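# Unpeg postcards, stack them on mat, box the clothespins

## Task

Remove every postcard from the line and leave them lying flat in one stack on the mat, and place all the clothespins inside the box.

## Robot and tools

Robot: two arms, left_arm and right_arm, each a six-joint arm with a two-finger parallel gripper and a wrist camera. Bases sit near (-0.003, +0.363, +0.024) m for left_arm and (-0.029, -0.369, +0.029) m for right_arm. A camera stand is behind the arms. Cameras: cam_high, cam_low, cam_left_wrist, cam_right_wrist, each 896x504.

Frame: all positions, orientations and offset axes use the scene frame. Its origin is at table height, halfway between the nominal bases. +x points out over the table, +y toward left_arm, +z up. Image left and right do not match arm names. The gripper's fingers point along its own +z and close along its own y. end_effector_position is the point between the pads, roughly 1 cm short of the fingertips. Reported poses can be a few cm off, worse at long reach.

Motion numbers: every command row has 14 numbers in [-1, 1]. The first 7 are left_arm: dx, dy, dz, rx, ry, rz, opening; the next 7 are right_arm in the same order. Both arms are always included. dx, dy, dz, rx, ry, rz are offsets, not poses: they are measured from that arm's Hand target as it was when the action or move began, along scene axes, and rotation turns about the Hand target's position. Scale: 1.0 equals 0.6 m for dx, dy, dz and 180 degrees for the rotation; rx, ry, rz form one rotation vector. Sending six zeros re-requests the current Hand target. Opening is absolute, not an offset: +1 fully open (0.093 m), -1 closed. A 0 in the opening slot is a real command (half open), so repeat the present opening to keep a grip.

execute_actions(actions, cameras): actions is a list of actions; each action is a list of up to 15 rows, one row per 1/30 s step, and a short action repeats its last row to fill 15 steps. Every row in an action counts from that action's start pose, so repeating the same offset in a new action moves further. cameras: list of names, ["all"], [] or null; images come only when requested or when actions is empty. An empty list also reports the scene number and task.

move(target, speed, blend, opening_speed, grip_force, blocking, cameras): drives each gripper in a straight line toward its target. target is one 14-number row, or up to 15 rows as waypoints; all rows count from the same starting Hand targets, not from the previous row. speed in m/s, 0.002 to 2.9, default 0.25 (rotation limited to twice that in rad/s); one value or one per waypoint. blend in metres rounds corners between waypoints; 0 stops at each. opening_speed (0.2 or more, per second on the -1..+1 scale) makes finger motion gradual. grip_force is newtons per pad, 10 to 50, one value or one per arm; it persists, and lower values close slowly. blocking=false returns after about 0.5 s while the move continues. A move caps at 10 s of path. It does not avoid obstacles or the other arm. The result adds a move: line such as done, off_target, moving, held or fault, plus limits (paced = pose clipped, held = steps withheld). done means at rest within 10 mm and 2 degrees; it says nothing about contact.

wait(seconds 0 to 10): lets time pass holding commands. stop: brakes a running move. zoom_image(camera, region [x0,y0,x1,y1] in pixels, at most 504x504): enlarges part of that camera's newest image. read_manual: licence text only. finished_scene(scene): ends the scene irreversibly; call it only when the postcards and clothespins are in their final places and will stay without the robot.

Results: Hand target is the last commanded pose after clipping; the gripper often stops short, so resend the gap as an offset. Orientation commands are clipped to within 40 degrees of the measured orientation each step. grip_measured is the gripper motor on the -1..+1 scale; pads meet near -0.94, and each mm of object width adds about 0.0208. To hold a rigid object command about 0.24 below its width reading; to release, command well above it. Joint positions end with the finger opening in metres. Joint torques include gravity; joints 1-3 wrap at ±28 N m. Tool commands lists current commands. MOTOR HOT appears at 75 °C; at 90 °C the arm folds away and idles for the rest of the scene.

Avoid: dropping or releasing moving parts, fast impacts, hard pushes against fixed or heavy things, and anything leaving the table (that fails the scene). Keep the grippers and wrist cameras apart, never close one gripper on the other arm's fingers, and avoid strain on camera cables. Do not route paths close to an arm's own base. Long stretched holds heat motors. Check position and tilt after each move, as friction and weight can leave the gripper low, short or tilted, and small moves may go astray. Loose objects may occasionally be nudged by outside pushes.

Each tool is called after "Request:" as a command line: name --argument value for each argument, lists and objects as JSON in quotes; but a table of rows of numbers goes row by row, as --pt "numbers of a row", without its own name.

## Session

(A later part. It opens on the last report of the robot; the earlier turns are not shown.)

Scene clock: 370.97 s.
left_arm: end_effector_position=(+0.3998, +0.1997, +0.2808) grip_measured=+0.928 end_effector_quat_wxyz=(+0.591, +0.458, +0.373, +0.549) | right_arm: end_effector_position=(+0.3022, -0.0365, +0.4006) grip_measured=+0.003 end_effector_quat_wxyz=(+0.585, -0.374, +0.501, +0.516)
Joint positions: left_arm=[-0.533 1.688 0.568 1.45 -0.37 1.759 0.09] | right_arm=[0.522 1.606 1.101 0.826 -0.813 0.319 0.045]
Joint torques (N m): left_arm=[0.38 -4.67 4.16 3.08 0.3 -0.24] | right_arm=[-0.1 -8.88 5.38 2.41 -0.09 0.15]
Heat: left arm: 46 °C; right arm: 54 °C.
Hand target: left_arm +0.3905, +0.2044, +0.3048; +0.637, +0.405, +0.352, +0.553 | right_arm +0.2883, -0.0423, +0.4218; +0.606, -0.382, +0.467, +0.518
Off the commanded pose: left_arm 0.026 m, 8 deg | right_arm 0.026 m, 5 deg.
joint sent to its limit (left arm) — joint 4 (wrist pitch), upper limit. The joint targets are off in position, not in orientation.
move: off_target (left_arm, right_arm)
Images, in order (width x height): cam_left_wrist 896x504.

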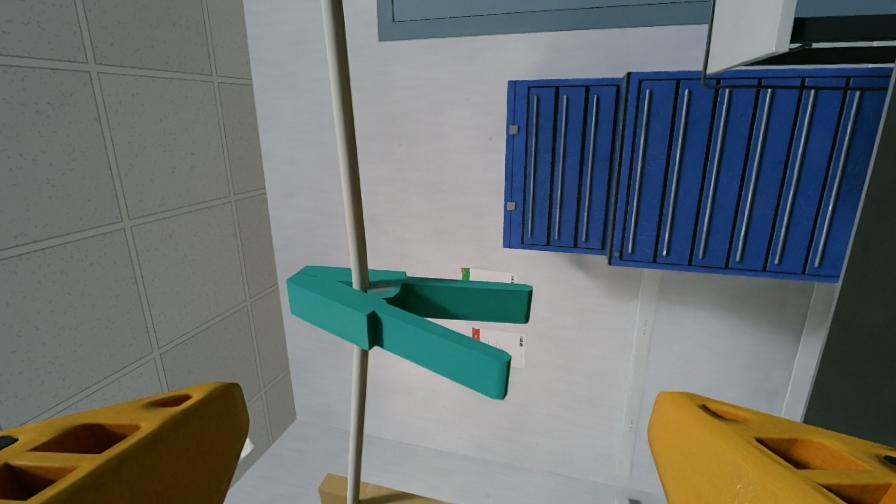

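Request:
move --target '[0.055,-0.002,0.03,0,0,0,0.93,0,0,0,0,0,0,0.0]' --speed 0.04 --cameras '["cam_left_wrist"]'

Scene clock: 372.67 s.
left_arm: end_effector_position=(+0.4214, +0.2052, +0.2995) grip_measured=+0.928 end_effector_quat_wxyz=(+0.606, +0.435, +0.367, +0.556) | right_arm: end_effector_position=(+0.3022, -0.0365, +0.4006) grip_measured=+0.003 end_effector_quat_wxyz=(+0.585, -0.374, +0.501, +0.516)
Joint positions: left_arm=[-0.482 1.731 0.662 1.45 -0.326 1.741 0.09] | right_arm=[0.522 1.606 1.101 0.826 -0.813 0.319 0.045]
Joint torques (N m): left_arm=[0.21 -4.97 8.38 2.2 0.3 -0.23] | right_arm=[-0.17 -8.95 5.29 2.4 -0.08 0.14]
Heat: left arm: 46 °C; right arm: 54 °C.
Hand target: left_arm +0.4235, +0.2032, +0.3228; +0.637, +0.405, +0.352, +0.553 | right_arm +0.2883, -0.0423, +0.4218; +0.606, -0.382, +0.467, +0.518
Off the commanded pose: left_arm 0.024 m, 5 deg | right_arm 0.026 m, 5 deg.
move: off_target (left_arm, right_arm)
Images, in order (width x height): cam_left_wrist 896x504.

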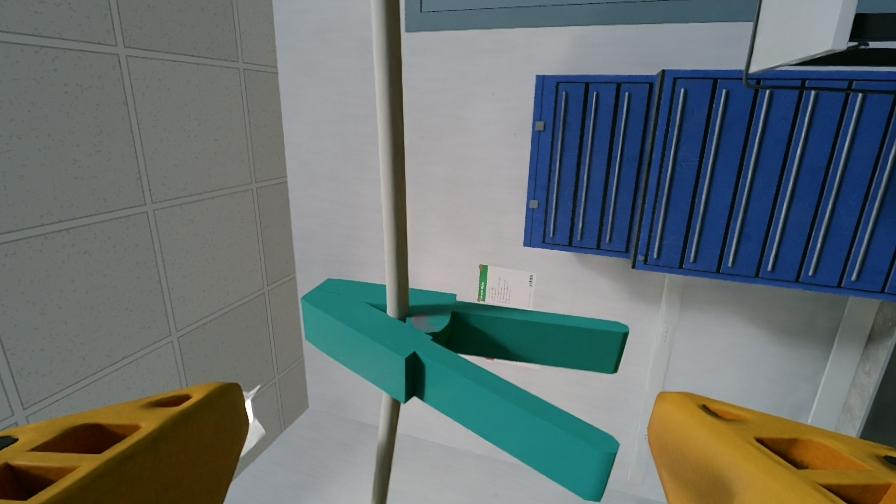

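Request:
move --target '[0.06,-0.012,0.02,0,0,0,0.93,0,0,0,0,0,0,0.0]' --speed 0.04 --cameras '["cam_left_wrist","cam_low"]'

Request:
zoom_image --camera "cam_low" --region '[370, 10, 510, 130]'

Scene clock: 374.63 s.
left_arm: end_effector_position=(+0.4516, +0.1982, +0.3253) grip_measured=+0.928 end_effector_quat_wxyz=(+0.624, +0.410, +0.356, +0.562) | right_arm: end_effector_position=(+0.3022, -0.0365, +0.4006) grip_measured=+0.003 end_effector_quat_wxyz=(+0.585, -0.374, +0.501, +0.516)
Joint positions: left_arm=[-0.458 1.809 0.829 1.424 -0.3 1.727 0.09] | right_arm=[0.522 1.606 1.101 0.826 -0.813 0.319 0.045]
Joint torques (N m): left_arm=[0.2 -5.78 8.9 1.5 0.31 -0.22] | right_arm=[-0.09 -8.92 5.33 2.41 -0.07 0.15]
Heat: left arm: 45 °C; right arm: 54 °C.
Hand target: left_arm +0.4595, +0.1960, +0.3348; +0.637, +0.405, +0.352, +0.553 | right_arm +0.2883, -0.0423, +0.4218; +0.606, -0.382, +0.467, +0.518
Off the commanded pose: left_arm 0.013 m, 2 deg | right_arm 0.026 m, 5 deg.
move: off_target (left_arm, right_arm)
Images, in order (width x height): cam_low 896x504, cam_left_wrist 896x504.

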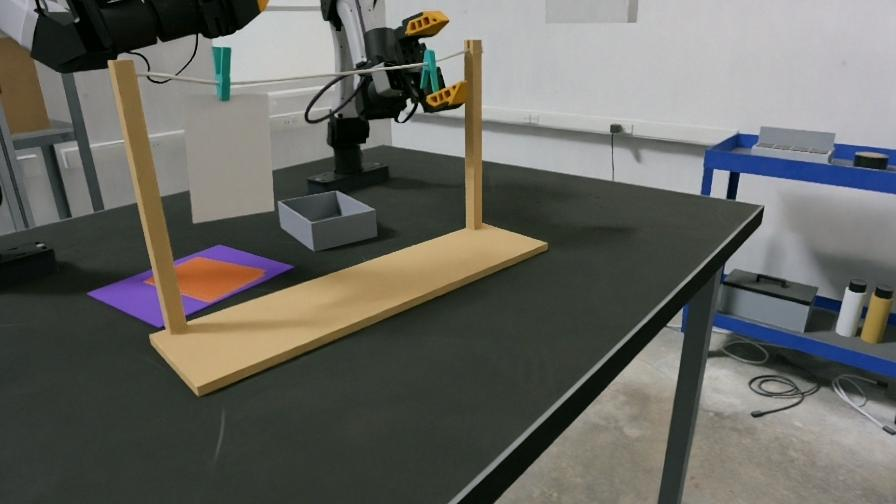

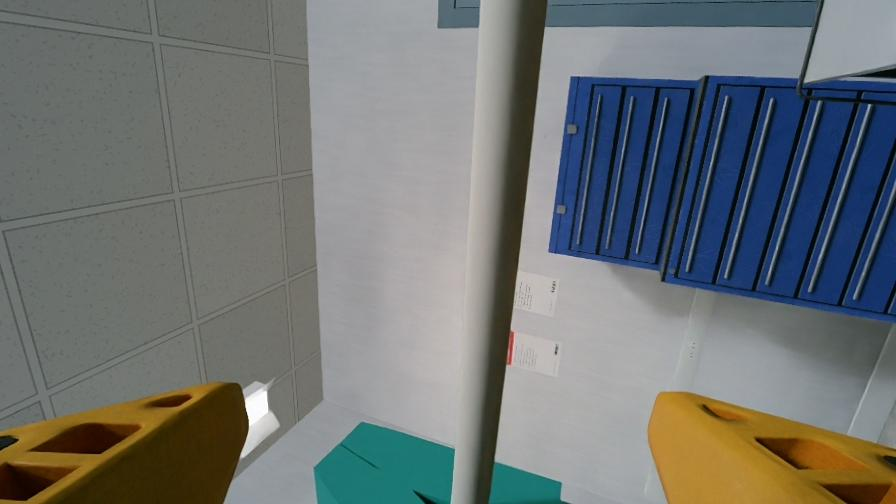

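Scaled by 3.600 from the camera's 896x504 image, which has a finer 1280x720 frame.

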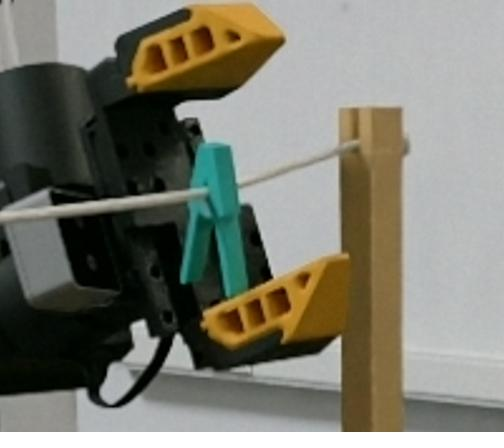

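Request:
move --target '[-0.02,0.004,-0.012,0,0,0,0.5,0,0,0,0,0,0,0.0]' --speed 0.03 --opening_speed 0.3 --cameras '["cam_left_wrist","cam_low"]'

Request:
zoom_image --camera "cam_low" --region '[370, 10, 510, 130]'

Scene clock: 376.73 s.
left_arm: end_effector_position=(+0.4516, +0.1982, +0.3253) grip_measured=+0.503 end_effector_quat_wxyz=(+0.624, +0.410, +0.356, +0.562) | right_arm: end_effector_position=(+0.3022, -0.0365, +0.4006) grip_measured=+0.003 end_effector_quat_wxyz=(+0.585, -0.374, +0.501, +0.516)
Joint positions: left_arm=[-0.458 1.809 0.829 1.424 -0.3 1.727 0.069] | right_arm=[0.522 1.606 1.101 0.826 -0.813 0.319 0.045]
Joint torques (N m): left_arm=[-0.5 -7.09 4.19 1.92 0.21 -0.18] | right_arm=[-0.06 -8.91 5.3 2.42 -0.09 0.15]
Heat: left arm: 45 °C; right arm: 54 °C.
Hand target: left_arm +0.4475, +0.1984, +0.3276; +0.637, +0.405, +0.352, +0.553 | right_arm +0.2883, -0.0423, +0.4218; +0.606, -0.382, +0.467, +0.518
Off the commanded pose: left_arm 0.005 m, 2 deg | right_arm 0.026 m, 5 deg.
move: off_target (right_arm)
Images, in order (width x height): cam_low 896x504, cam_left_wrist 896x504.

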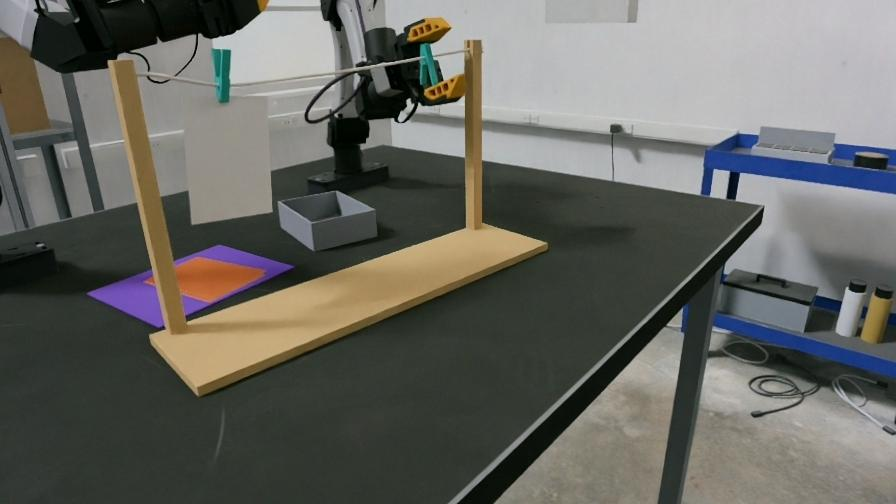

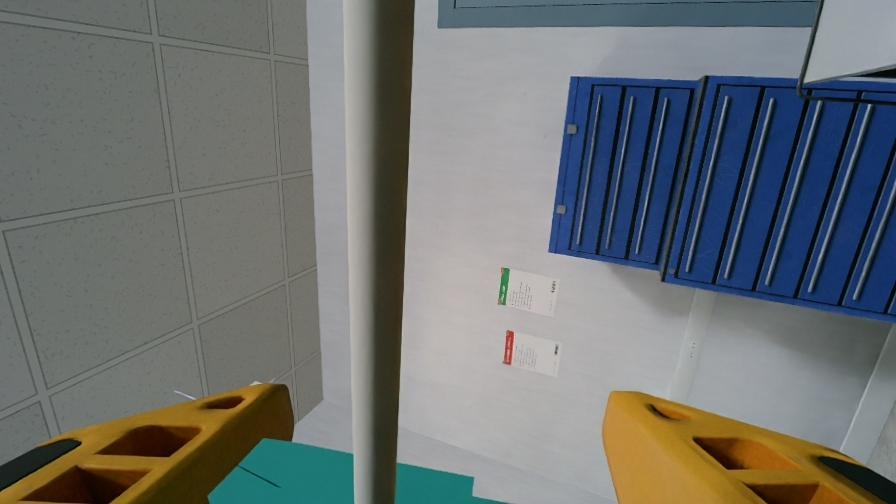

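Scaled by 3.600 from the camera's 896x504 image, which has a finer 1280x720 frame.

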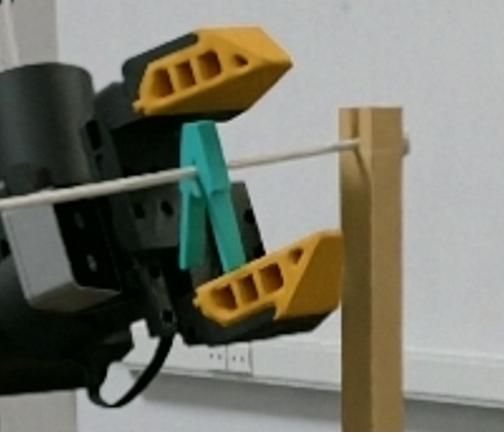

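Request:
move --target '[-0.045,0.006,-0.016,0,0,0,0.5,0,0,0,0,0,0,0.0]' --speed 0.03 --cameras '["cam_left_wrist","cam_low"]'

Request:
zoom_image --camera "cam_low" --region '[370, 10, 510, 130]'

Scene clock: 378.60 s.
left_arm: end_effector_position=(+0.4367, +0.2007, +0.2851) grip_measured=+0.503 end_effector_quat_wxyz=(+0.599, +0.451, +0.372, +0.547) | right_arm: end_effector_position=(+0.3022, -0.0365, +0.4006) grip_measured=+0.003 end_effector_quat_wxyz=(+0.585, -0.374, +0.501, +0.516)
Joint positions: left_arm=[-0.468 1.789 0.703 1.426 -0.304 1.727 0.069] | right_arm=[0.522 1.606 1.101 0.826 -0.813 0.319 0.045]
Joint torques (N m): left_arm=[-0.92 -8.96 4.23 2.71 -0.01 -0.05] | right_arm=[-0.05 -8.94 5.31 2.41 -0.07 0.15]
Heat: left arm: 45 °C; right arm: 53 °C.
Hand target: left_arm +0.4205, +0.2020, +0.3180; +0.637, +0.405, +0.352, +0.553 | right_arm +0.2883, -0.0423, +0.4218; +0.606, -0.382, +0.467, +0.518
Off the commanded pose: left_arm 0.037 m, 7 deg | right_arm 0.026 m, 5 deg.
move: off_target (left_arm, right_arm)
Images, in order (width x height): cam_low 896x504, cam_left_wrist 896x504.

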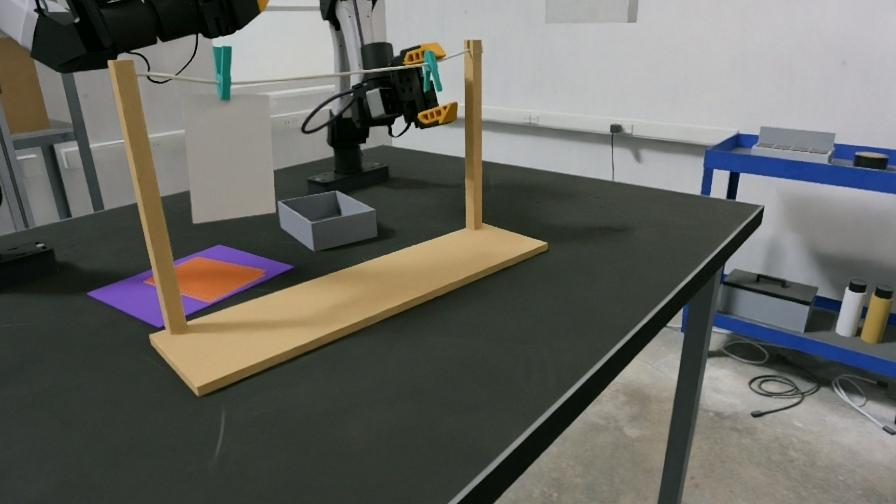

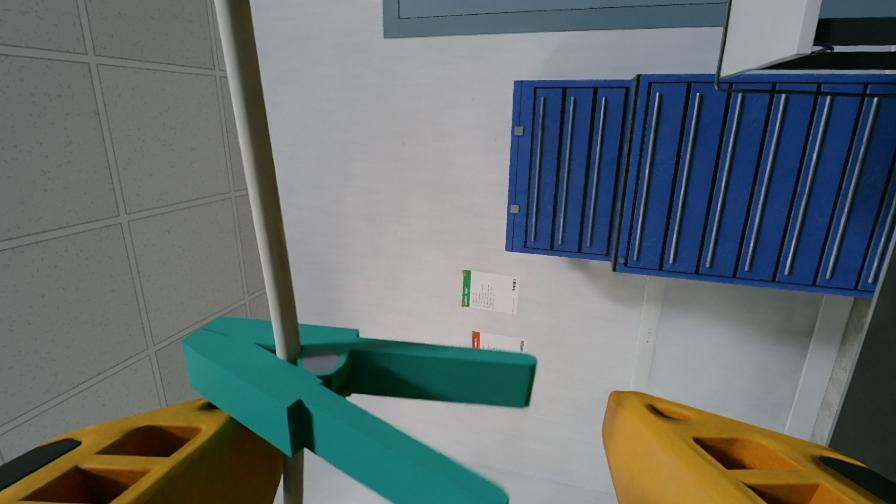

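Scaled by 3.600 from the camera's 896x504 image, which has a finer 1280x720 frame.

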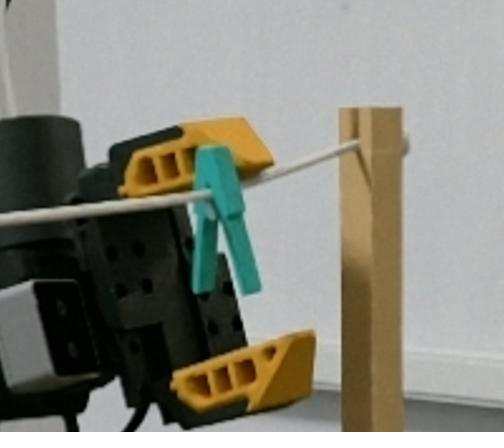

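Request:
move --target '[-0.085,-0.02,-0.04,0,0,0,0.41,0,0,0,0,0,0,0.0]' --speed 0.05 --cameras '["cam_left_wrist"]'

Scene clock: 381.23 s.
left_arm: end_effector_position=(+0.3838, +0.1832, +0.2545) grip_measured=+0.413 end_effector_quat_wxyz=(+0.582, +0.484, +0.383, +0.529) | right_arm: end_effector_position=(+0.3022, -0.0365, +0.4006) grip_measured=+0.003 end_effector_quat_wxyz=(+0.585, -0.374, +0.501, +0.516)
Joint positions: left_arm=[-0.605 1.697 0.512 1.449 -0.423 1.75 0.065] | right_arm=[0.522 1.606 1.101 0.826 -0.813 0.319 0.045]
Joint torques (N m): left_arm=[-0.94 -7.66 3.92 3.15 -0.03 0.12] | right_arm=[-0.1 -8.98 5.29 2.42 -0.08 0.14]
Heat: left arm: 45 °C; right arm: 53 °C.
Hand target: left_arm +0.3695, +0.1900, +0.2940; +0.637, +0.405, +0.352, +0.553 | right_arm +0.2883, -0.0423, +0.4218; +0.606, -0.382, +0.467, +0.518
Off the commanded pose: left_arm 0.043 m, 12 deg | right_arm 0.026 m, 5 deg.
joint sent to its limit (left arm) — joint 4 (wrist pitch), upper limit. The joint targets are off in position and orientation.
move: off_target (left_arm, right_arm)
Images, in order (width x height): cam_left_wrist 896x504.

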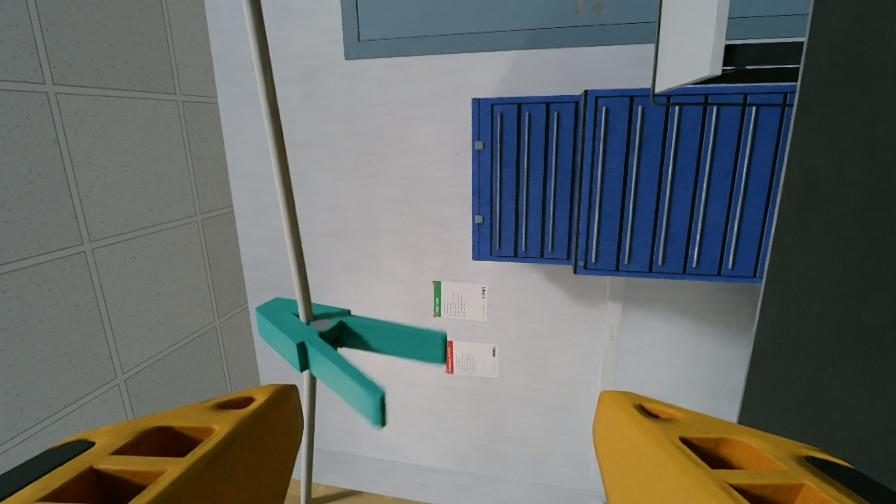

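Request:
move --target '[0.05,0.008,0.05,0,0,0,0.41,0,0,0,0,0,0,0.0]' --speed 0.05 --cameras '["cam_left_wrist"]'

Scene clock: 383.07 s.
left_arm: end_effector_position=(+0.4029, +0.1968, +0.2857) grip_measured=+0.413 end_effector_quat_wxyz=(+0.597, +0.449, +0.376, +0.548) | right_arm: end_effector_position=(+0.3022, -0.0365, +0.4006) grip_measured=+0.003 end_effector_quat_wxyz=(+0.585, -0.374, +0.501, +0.516)
Joint positions: left_arm=[-0.539 1.697 0.593 1.449 -0.381 1.75 0.065] | right_arm=[0.522 1.606 1.101 0.826 -0.813 0.319 0.045]
Joint torques (N m): left_arm=[0.18 -6.75 8.18 2.43 0.28 0.03] | right_arm=[-0.09 -8.92 5.33 2.41 -0.08 0.16]
Heat: left arm: 46 °C; right arm: 53 °C.
Hand target: left_arm +0.3995, +0.1948, +0.3240; +0.637, +0.405, +0.352, +0.553 | right_arm +0.2883, -0.0423, +0.4218; +0.606, -0.382, +0.467, +0.518
Off the commanded pose: left_arm 0.038 m, 7 deg | right_arm 0.026 m, 5 deg.
move: off_target (left_arm, right_arm)
Images, in order (width x height): cam_left_wrist 896x504.

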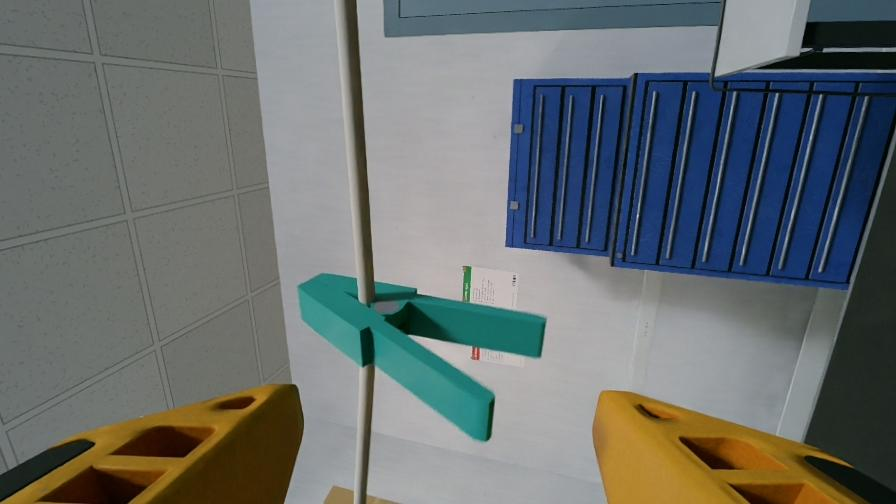

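Request:
move --pt "0.005 -0.024 0.003 0 0 0 0.41 0 0 0 0 0 0 0.0" --pt "0.055 -0.03 0.015 0 0 0 0.41 0 0 0 0 0 0 0.0" --speed 0.04 --cameras '["cam_left_wrist","cam_low"]'

Request:
zoom_image --camera "cam_low" --region '[370, 10, 510, 130]'

Scene clock: 385.50 s.
left_arm: end_effector_position=(+0.4269, +0.1796, +0.3186) grip_measured=+0.413 end_effector_quat_wxyz=(+0.621, +0.416, +0.362, +0.557) | right_arm: end_effector_position=(+0.3022, -0.0365, +0.4006) grip_measured=+0.003 end_effector_quat_wxyz=(+0.585, -0.374, +0.501, +0.516)
Joint positions: left_arm=[-0.544 1.771 0.763 1.443 -0.378 1.756 0.065] | right_arm=[0.522 1.606 1.101 0.826 -0.813 0.319 0.045]
Joint torques (N m): left_arm=[0.18 -5.39 8.77 1.69 0.31 -0.08] | right_arm=[-0.09 -8.94 5.3 2.41 -0.07 0.15]
Heat: left arm: 45 °C; right arm: 53 °C.
Hand target: left_arm +0.4325, +0.1768, +0.3330; +0.637, +0.405, +0.352, +0.553 | right_arm +0.2883, -0.0423, +0.4218; +0.606, -0.382, +0.467, +0.518
Off the commanded pose: left_arm 0.016 m, 2 deg | right_arm 0.026 m, 5 deg.
move: off_target (left_arm, right_arm)
Images, in order (width x height): cam_low 896x504, cam_left_wrist 896x504.

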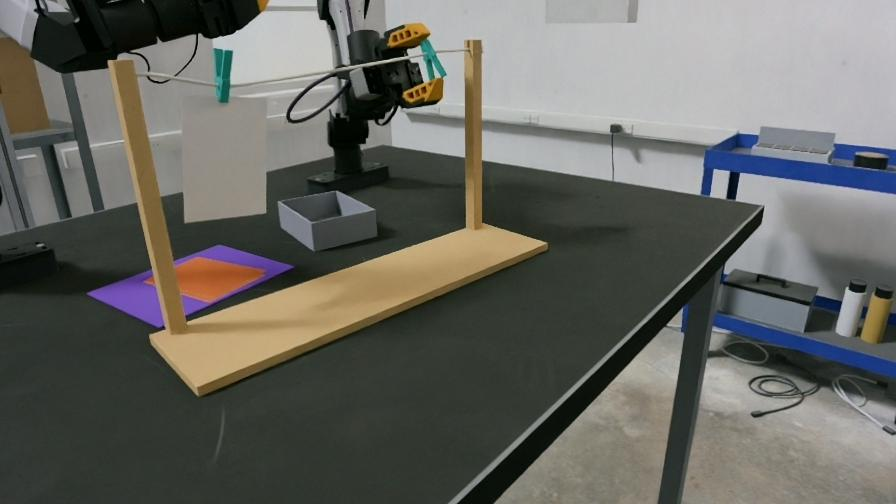

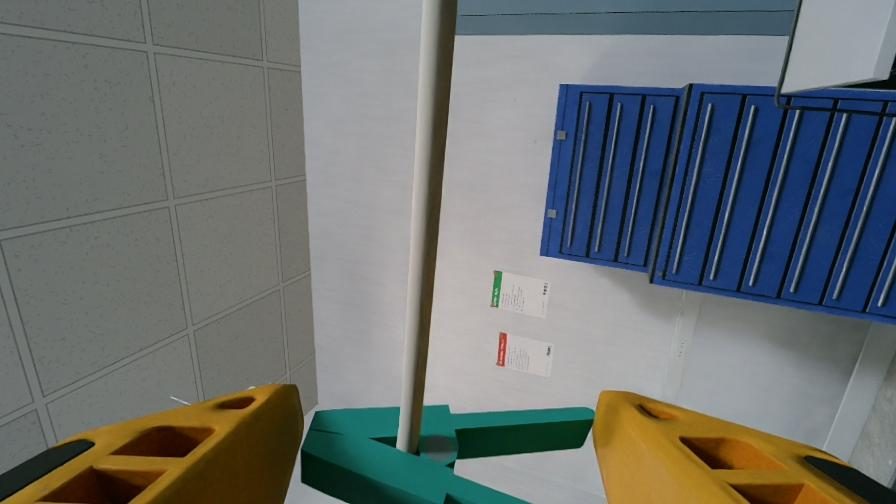

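Scaled by 3.600 from the camera's 896x504 image, which has a finer 1280x720 frame.

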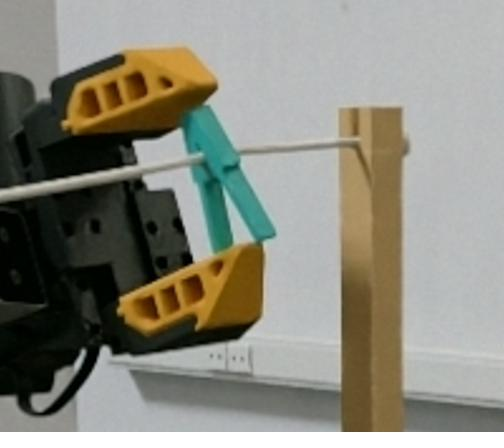

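Request:
move --pt "0 0 -0.01 0 0 0 0.93 0 0 0 0 0 0 0.0" --pt "-0.17 0.02 -0.02 0 0 0 0.93 0 0 0 0 0 0 0.0" --pt "-0.14 0.02 -0.05 -0.4647 0.1875 -0.1138 0.0 0 0 0 0 0 0 0.0" --speed '[0.05,0.05,0.2]' --cameras '["cam_left_wrist","cam_low"]'

Scene clock: 396.00 s.
left_arm: end_effector_position=(+0.3456, +0.1868, +0.2774) grip_measured=+0.002 end_effector_quat_wxyz=(+0.689, +0.084, +0.719, -0.042) | right_arm: end_effector_position=(+0.3022, -0.0365, +0.4006) grip_measured=+0.003 end_effector_quat_wxyz=(+0.585, -0.374, +0.501, +0.516)
Joint positions: left_arm=[-0.683 1.211 0.582 0.574 -0.499 0.029 0.045] | right_arm=[0.522 1.606 1.101 0.826 -0.813 0.319 0.045]
Joint torques (N m): left_arm=[0.21 -4.98 10.76 1.66 0.07 -0.11] | right_arm=[-0.1 -8.91 5.3 2.41 -0.07 0.15]
Heat: left arm: 44 °C; right arm: 52 °C.
Hand target: left_arm +0.3485, +0.1888, +0.3030; +0.701, +0.067, +0.708, -0.056 | right_arm +0.2883, -0.0423, +0.4218; +0.606, -0.382, +0.467, +0.518
Off the commanded pose: left_arm 0.026 m, 3 deg | right_arm 0.026 m, 5 deg.
move: off_target (left_arm, right_arm); target 3's new opening was sent with left_arm's hand 0.026 m and 3 deg from that target
Images, in order (width x height): cam_low 896x504, cam_left_wrist 896x504.

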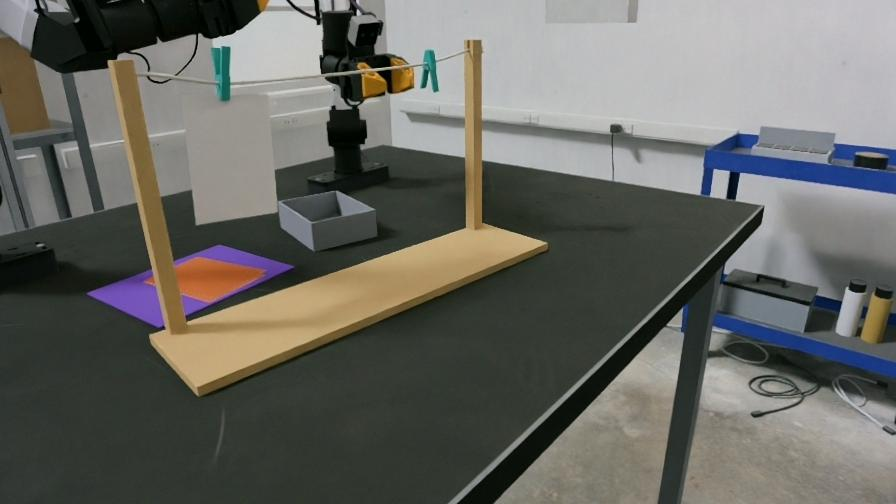

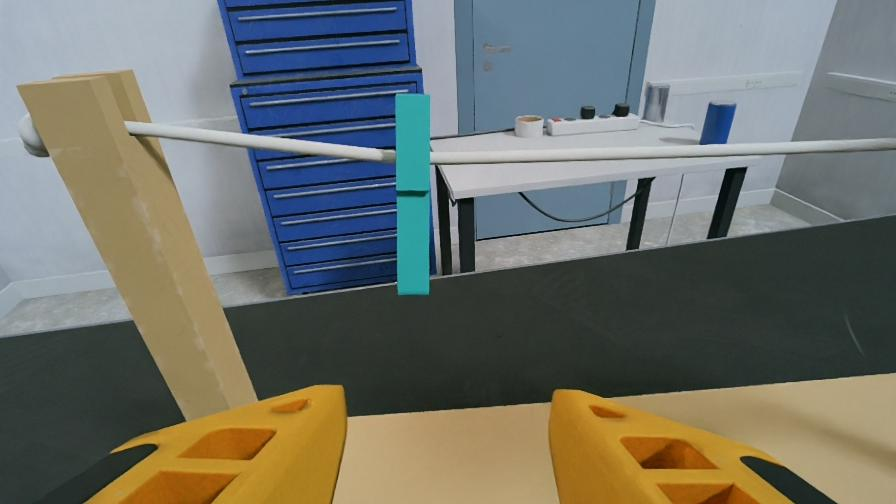

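Request:
move --target '[0.09,-0.003,0.02,0,0,0,0.0,0,0,0,0,0,0,0.0]' --speed 0.06 --cameras '["cam_left_wrist"]'

Scene clock: 398.03 s.
left_arm: end_effector_position=(+0.3980, +0.1925, +0.2986) grip_measured=+0.002 end_effector_quat_wxyz=(+0.695, +0.071, +0.714, -0.040) | right_arm: end_effector_position=(+0.3022, -0.0365, +0.4006) grip_measured=+0.003 end_effector_quat_wxyz=(+0.585, -0.374, +0.501, +0.516)
Joint positions: left_arm=[-0.559 1.365 0.759 0.573 -0.396 0.029 0.045] | right_arm=[0.522 1.606 1.101 0.826 -0.813 0.319 0.045]
Joint torques (N m): left_arm=[0.13 -3.63 10.82 1.78 0.09 -0.09] | right_arm=[-0.12 -8.94 5.3 2.41 -0.07 0.15]
Heat: left arm: 44 °C; right arm: 52 °C.
Hand target: left_arm +0.4025, +0.1870, +0.3150; +0.701, +0.067, +0.708, -0.056 | right_arm +0.2883, -0.0423, +0.4218; +0.606, -0.382, +0.467, +0.518
Off the commanded pose: left_arm 0.018 m, 2 deg | right_arm 0.026 m, 5 deg.
move: off_target (left_arm, right_arm)
Images, in order (width x height): cam_left_wrist 896x504.

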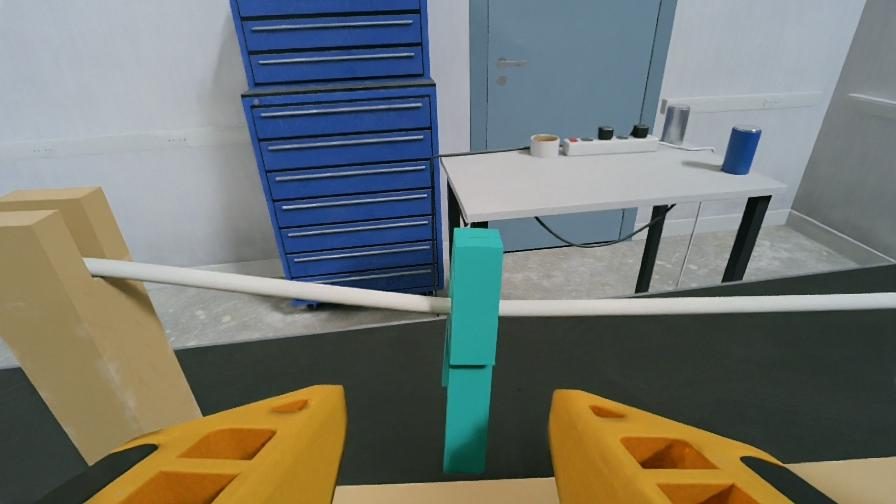

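Request:
move --target '[0.06,-0.014,-0.01,0,0,0,0.0,0,0,0,0,0,0,0.0]' --speed 0.05 --cameras '["cam_left_wrist","cam_low"]'

Request:
zoom_image --camera "cam_low" --region '[370, 20, 510, 140]'

Scene clock: 399.57 s.
left_arm: end_effector_position=(+0.4304, +0.1794, +0.2829) grip_measured=+0.002 end_effector_quat_wxyz=(+0.680, +0.084, +0.728, -0.042) | right_arm: end_effector_position=(+0.3022, -0.0365, +0.4006) grip_measured=+0.003 end_effector_quat_wxyz=(+0.585, -0.374, +0.501, +0.516)
Joint positions: left_arm=[-0.53 1.51 0.86 0.573 -0.347 0.027 0.045] | right_arm=[0.522 1.606 1.101 0.826 -0.813 0.319 0.045]
Joint torques (N m): left_arm=[0.21 -4.72 10.78 2.23 0.06 -0.06] | right_arm=[-0.09 -8.9 5.3 2.42 -0.07 0.15]
Heat: left arm: 45 °C; right arm: 52 °C.
Hand target: left_arm +0.4385, +0.1786, +0.3090; +0.701, +0.067, +0.708, -0.056 | right_arm +0.2883, -0.0423, +0.4218; +0.606, -0.382, +0.467, +0.518
Off the commanded pose: left_arm 0.027 m, 4 deg | right_arm 0.026 m, 5 deg.
move: off_target (left_arm, right_arm)
Images, in order (width x height): cam_low 896x504, cam_left_wrist 896x504.

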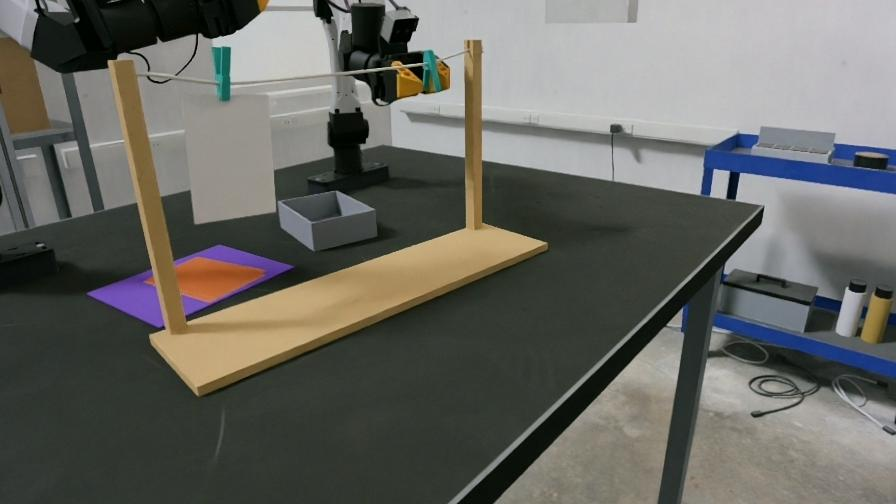

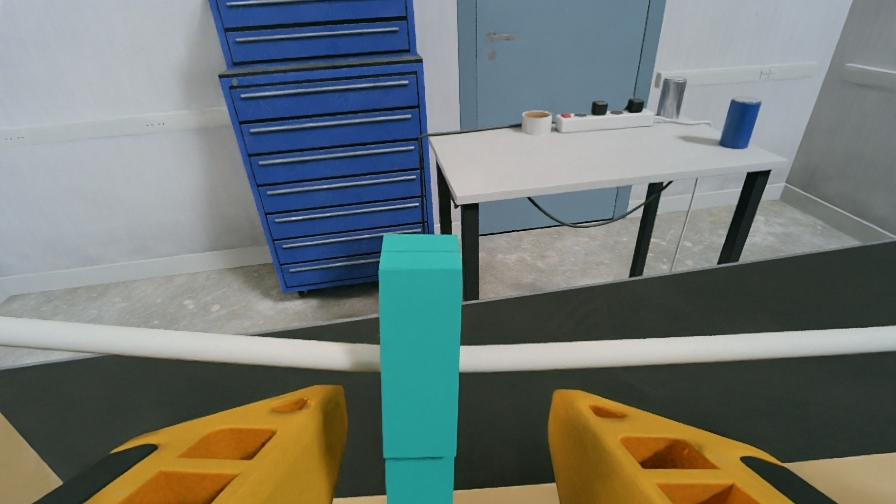

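Scaled by 3.600 from the camera's 896x504 image, which has a finer 1280x720 frame.

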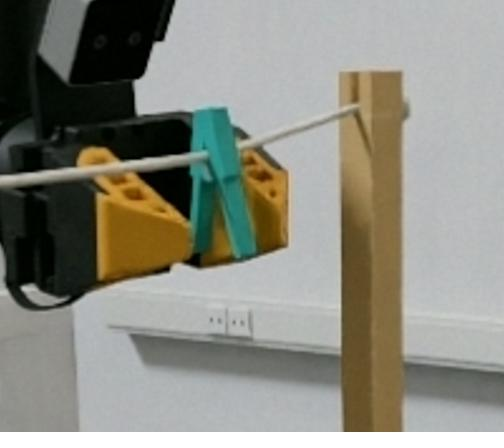

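Request:
move --pt "0 0.008 0 0 0 0 -1 0 0 0 0 0 0 0.0" --pt "0 0.008 -0.14 0 0.06 0 -1 0 0 0 0 0 0 0.0" --speed 0.04 --opening_speed 0.7 --cameras '["cam_left_wrist","cam_low"]'

Request:
zoom_image --camera "cam_low" --region '[370, 20, 510, 140]'

Scene clock: 405.03 s.
left_arm: end_effector_position=(+0.4383, +0.1813, +0.2690) grip_measured=-0.880 end_effector_quat_wxyz=(+0.675, +0.047, +0.733, -0.070) | right_arm: end_effector_position=(+0.3022, -0.0365, +0.4006) grip_measured=+0.003 end_effector_quat_wxyz=(+0.585, -0.374, +0.501, +0.516)
Joint positions: left_arm=[-0.516 1.558 0.851 0.624 -0.341 -0.068 0.003] | right_arm=[0.522 1.606 1.101 0.826 -0.813 0.319 0.045]
Joint torques (N m): left_arm=[0.27 -3.07 3.81 1.47 0.17 -0.08] | right_arm=[-0.06 -8.92 5.31 2.4 -0.08 0.14]
Heat: left arm: 45 °C; right arm: 52 °C.
Hand target: left_arm +0.4385, +0.1834, +0.2250; +0.631, +0.061, +0.771, -0.062 | right_arm +0.2883, -0.0423, +0.4218; +0.606, -0.382, +0.467, +0.518
Off the commanded pose: left_arm 0.044 m, 7 deg | right_arm 0.026 m, 5 deg.
move: off_target (left_arm, right_arm)
Images, in order (width x height): cam_low 896x504, cam_left_wrist 896x504.

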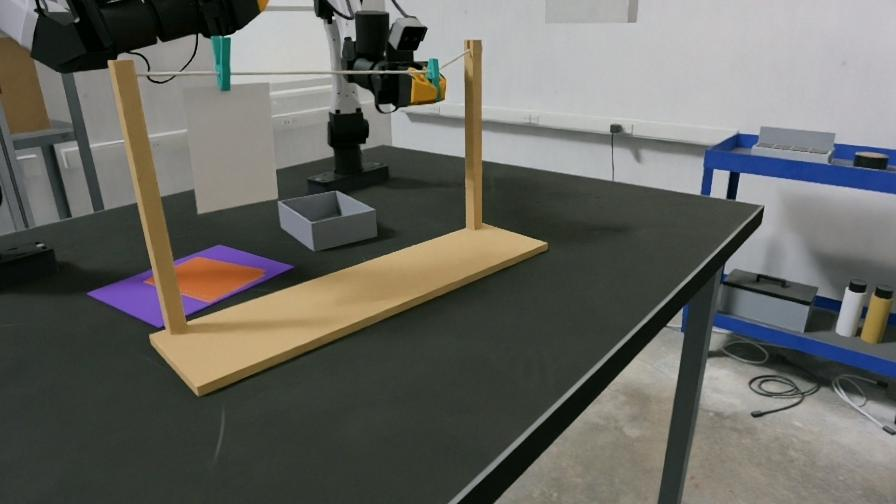

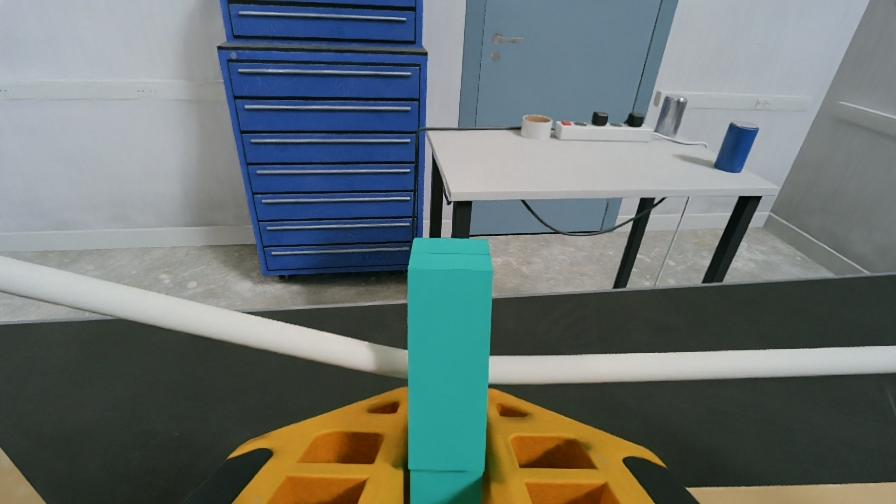

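Scaled by 3.600 from the camera's 896x504 image, which has a finer 1280x720 frame.

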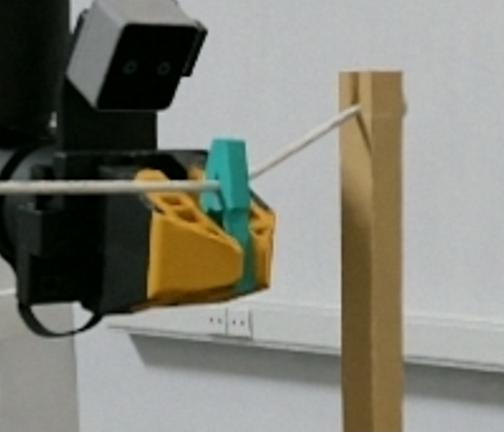

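Request:
move --target '[0,0,-0.1,0,0.06,0,-1,0,0,0,0,0,0,0.0]' --speed 0.03 --cameras '["cam_low"]'

Request:
zoom_image --camera "cam_low" --region '[370, 20, 510, 140]'

Scene clock: 408.83 s.
left_arm: end_effector_position=(+0.4402, +0.1779, +0.2651) grip_measured=-0.880 end_effector_quat_wxyz=(+0.672, +0.026, +0.732, -0.108) | right_arm: end_effector_position=(+0.3022, -0.0365, +0.4006) grip_measured=+0.003 end_effector_quat_wxyz=(+0.585, -0.374, +0.501, +0.516)
Joint positions: left_arm=[-0.508 1.575 0.844 0.653 -0.306 -0.148 0.003] | right_arm=[0.522 1.606 1.101 0.826 -0.813 0.319 0.045]
Joint torques (N m): left_arm=[0.53 -1.22 2.21 0.21 0.19 -0.12] | right_arm=[-0.13 -8.9 5.27 2.42 -0.07 0.15]
Heat: left arm: 44 °C; right arm: 51 °C.
Hand target: left_arm +0.4385, +0.1834, +0.1650; +0.556, +0.055, +0.827, -0.068 | right_arm +0.2883, -0.0423, +0.4218; +0.606, -0.382, +0.467, +0.518
Off the commanded pose: left_arm 0.100 m, 18 deg | right_arm 0.026 m, 5 deg.
move: off_target (left_arm, right_arm)
Images, in order (width x height): cam_low 896x504.

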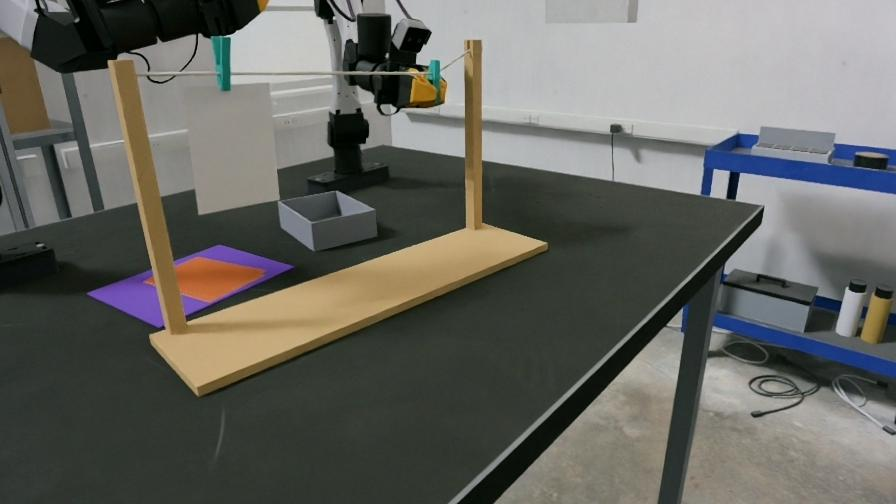

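Scaled by 3.600 from the camera's 896x504 image, which has a finer 1280x720 frame.

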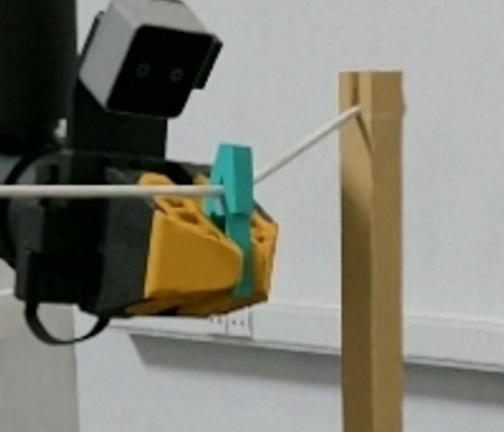

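Request:
move --target '[0,0,-0.1,0,0.06,0,-1,0,0,0,0,0,0,0.0]' --speed 0.03 --cameras '["cam_low"]'

Request:
zoom_image --camera "cam_low" --region '[370, 20, 510, 140]'

Scene clock: 412.90 s.
left_arm: end_effector_position=(+0.4395, +0.1756, +0.2606) grip_measured=-0.880 end_effector_quat_wxyz=(+0.667, +0.017, +0.731, -0.145) | right_arm: end_effector_position=(+0.3022, -0.0365, +0.4006) grip_measured=+0.003 end_effector_quat_wxyz=(+0.585, -0.374, +0.501, +0.516)
Joint positions: left_arm=[-0.495 1.581 0.825 0.685 -0.251 -0.209 0.003] | right_arm=[0.522 1.606 1.101 0.826 -0.813 0.319 0.045]
Joint torques (N m): left_arm=[0.77 1.01 1.2 -0.86 0.14 -0.18] | right_arm=[-0.12 -8.91 5.35 2.4 -0.07 0.14]
Heat: left arm: 43 °C; right arm: 51 °C.
Hand target: left_arm +0.4385, +0.1834, +0.1050; +0.475, +0.048, +0.875, -0.072 | right_arm +0.2883, -0.0423, +0.4218; +0.606, -0.382, +0.467, +0.518
Off the commanded pose: left_arm 0.156 m, 29 deg | right_arm 0.026 m, 5 deg.
move: off_target (left_arm, right_arm)
Images, in order (width x height): cam_low 896x504.

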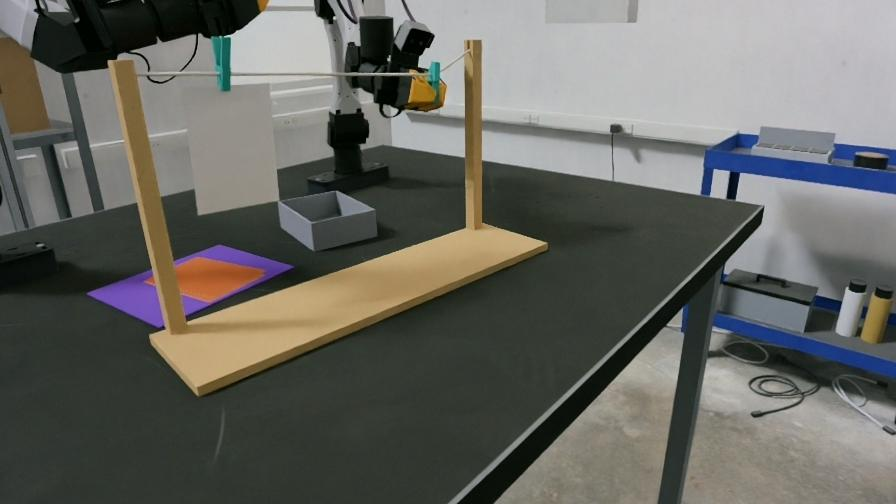

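Scaled by 3.600 from the camera's 896x504 image, which has a finer 1280x720 frame.

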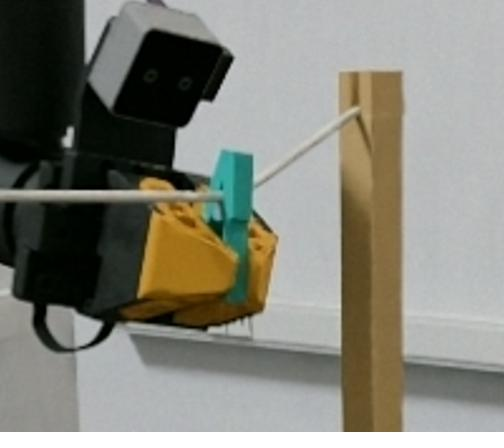

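Request:
move --target '[0,0,-0.03,0,0.0,-0.2,-1,0,0,0,0,0,0,0.0]' --speed 0.1 --cameras '["cam_low"]'

Request:
zoom_image --camera "cam_low" --region '[370, 20, 510, 140]'

Scene clock: 417.03 s.
left_arm: end_effector_position=(+0.4408, +0.1789, +0.2616) grip_measured=-0.880 end_effector_quat_wxyz=(+0.666, +0.327, +0.641, -0.198) | right_arm: end_effector_position=(+0.3022, -0.0365, +0.4006) grip_measured=+0.003 end_effector_quat_wxyz=(+0.585, -0.374, +0.501, +0.516)
Joint positions: left_arm=[-0.215 1.644 0.858 0.745 0.552 0.204 0.003] | right_arm=[0.522 1.606 1.101 0.826 -0.813 0.319 0.045]
Joint torques (N m): left_arm=[0.1 1.57 0.57 -1.42 -0.11 0.44] | right_arm=[-0.09 -8.91 5.31 2.41 -0.07 0.15]
Heat: left arm: 43 °C; right arm: 51 °C.
Hand target: left_arm +0.4385, +0.1834, +0.0870; +0.430, +0.316, +0.818, -0.216 | right_arm +0.2883, -0.0423, +0.4218; +0.606, -0.382, +0.467, +0.518
Off the commanded pose: left_arm 0.175 m, 34 deg | right_arm 0.026 m, 5 deg.
move: off_target (left_arm, right_arm)
Images, in order (width x height): cam_low 896x504.

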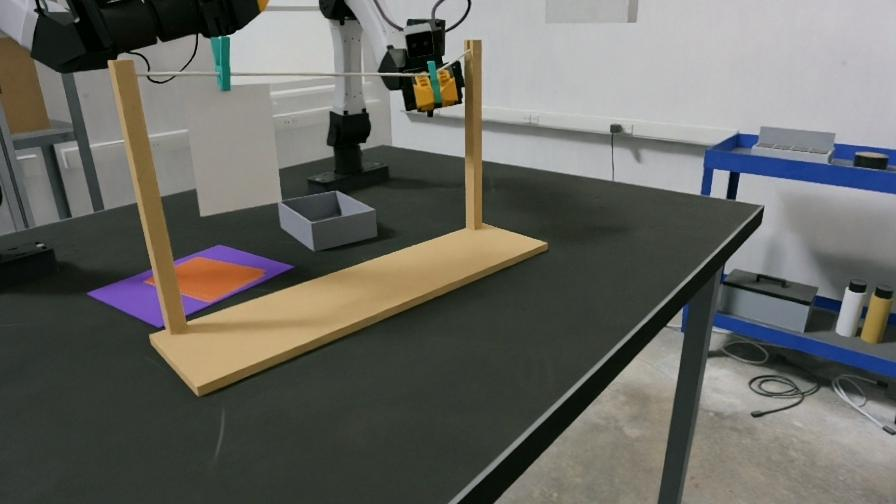

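Scaled by 3.600 from the camera's 896x504 image, which has a finer 1280x720 frame.

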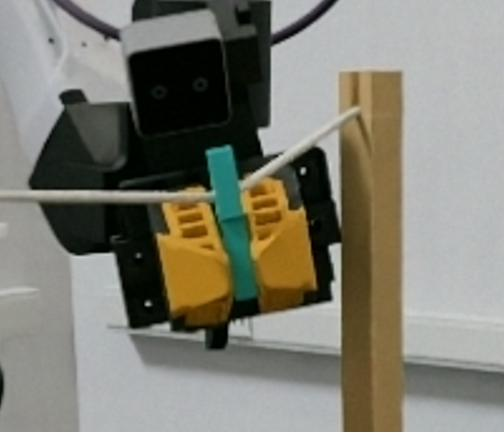

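Request:
move --target '[0,0,-0.12,0,0.0,0.05,-1,0,0,0,0,0,0,0.0]' --speed 0.06 --cameras '["cam_low"]'

Request:
zoom_image --camera "cam_low" --region '[370, 20, 510, 140]'

Scene clock: 419.77 s.
left_arm: end_effector_position=(+0.4122, +0.1824, +0.2501) grip_measured=-0.880 end_effector_quat_wxyz=(+0.771, +0.255, +0.557, -0.172) | right_arm: end_effector_position=(+0.3022, -0.0365, +0.4006) grip_measured=+0.003 end_effector_quat_wxyz=(+0.585, -0.374, +0.501, +0.516)
Joint positions: left_arm=[-0.287 1.802 0.602 1.469 0.355 0.115 0.003] | right_arm=[0.522 1.606 1.101 0.826 -0.813 0.319 0.045]
Joint torques (N m): left_arm=[0.76 7.02 -7.86 -1.31 -0.14 0.05] | right_arm=[-0.12 -8.95 5.34 2.42 -0.07 0.15]
Heat: left arm: 42 °C; right arm: 51 °C.
Hand target: left_arm +0.4385, +0.1834, +0.0150; +0.512, +0.256, +0.800, -0.182 | right_arm +0.2883, -0.0423, +0.4218; +0.606, -0.382, +0.467, +0.518
Off the commanded pose: left_arm 0.237 m, 50 deg; orientation clipped | right_arm 0.026 m, 5 deg.
move: off_target (left_arm, right_arm); limits=paced
Images, in order (width x height): cam_low 896x504.

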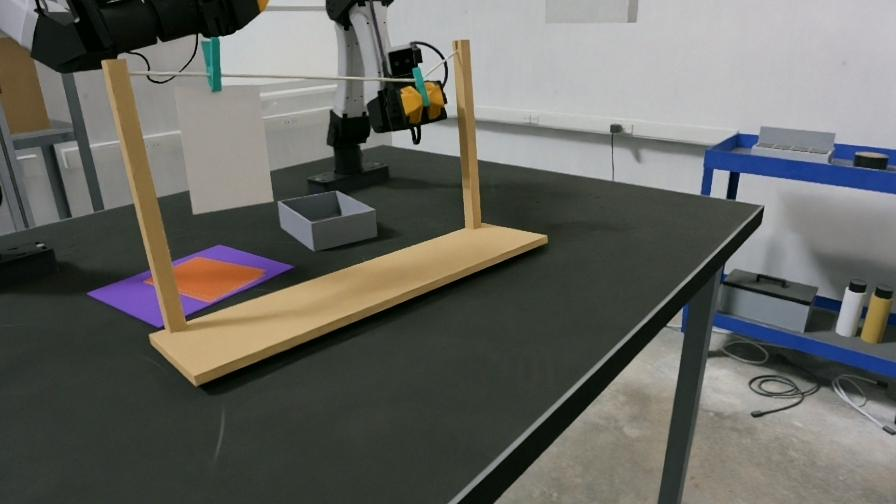

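Scaled by 3.600 from the camera's 896x504 image, which has a finer 1280x720 frame.

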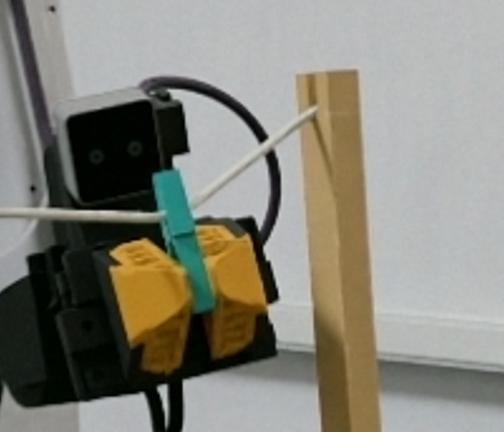

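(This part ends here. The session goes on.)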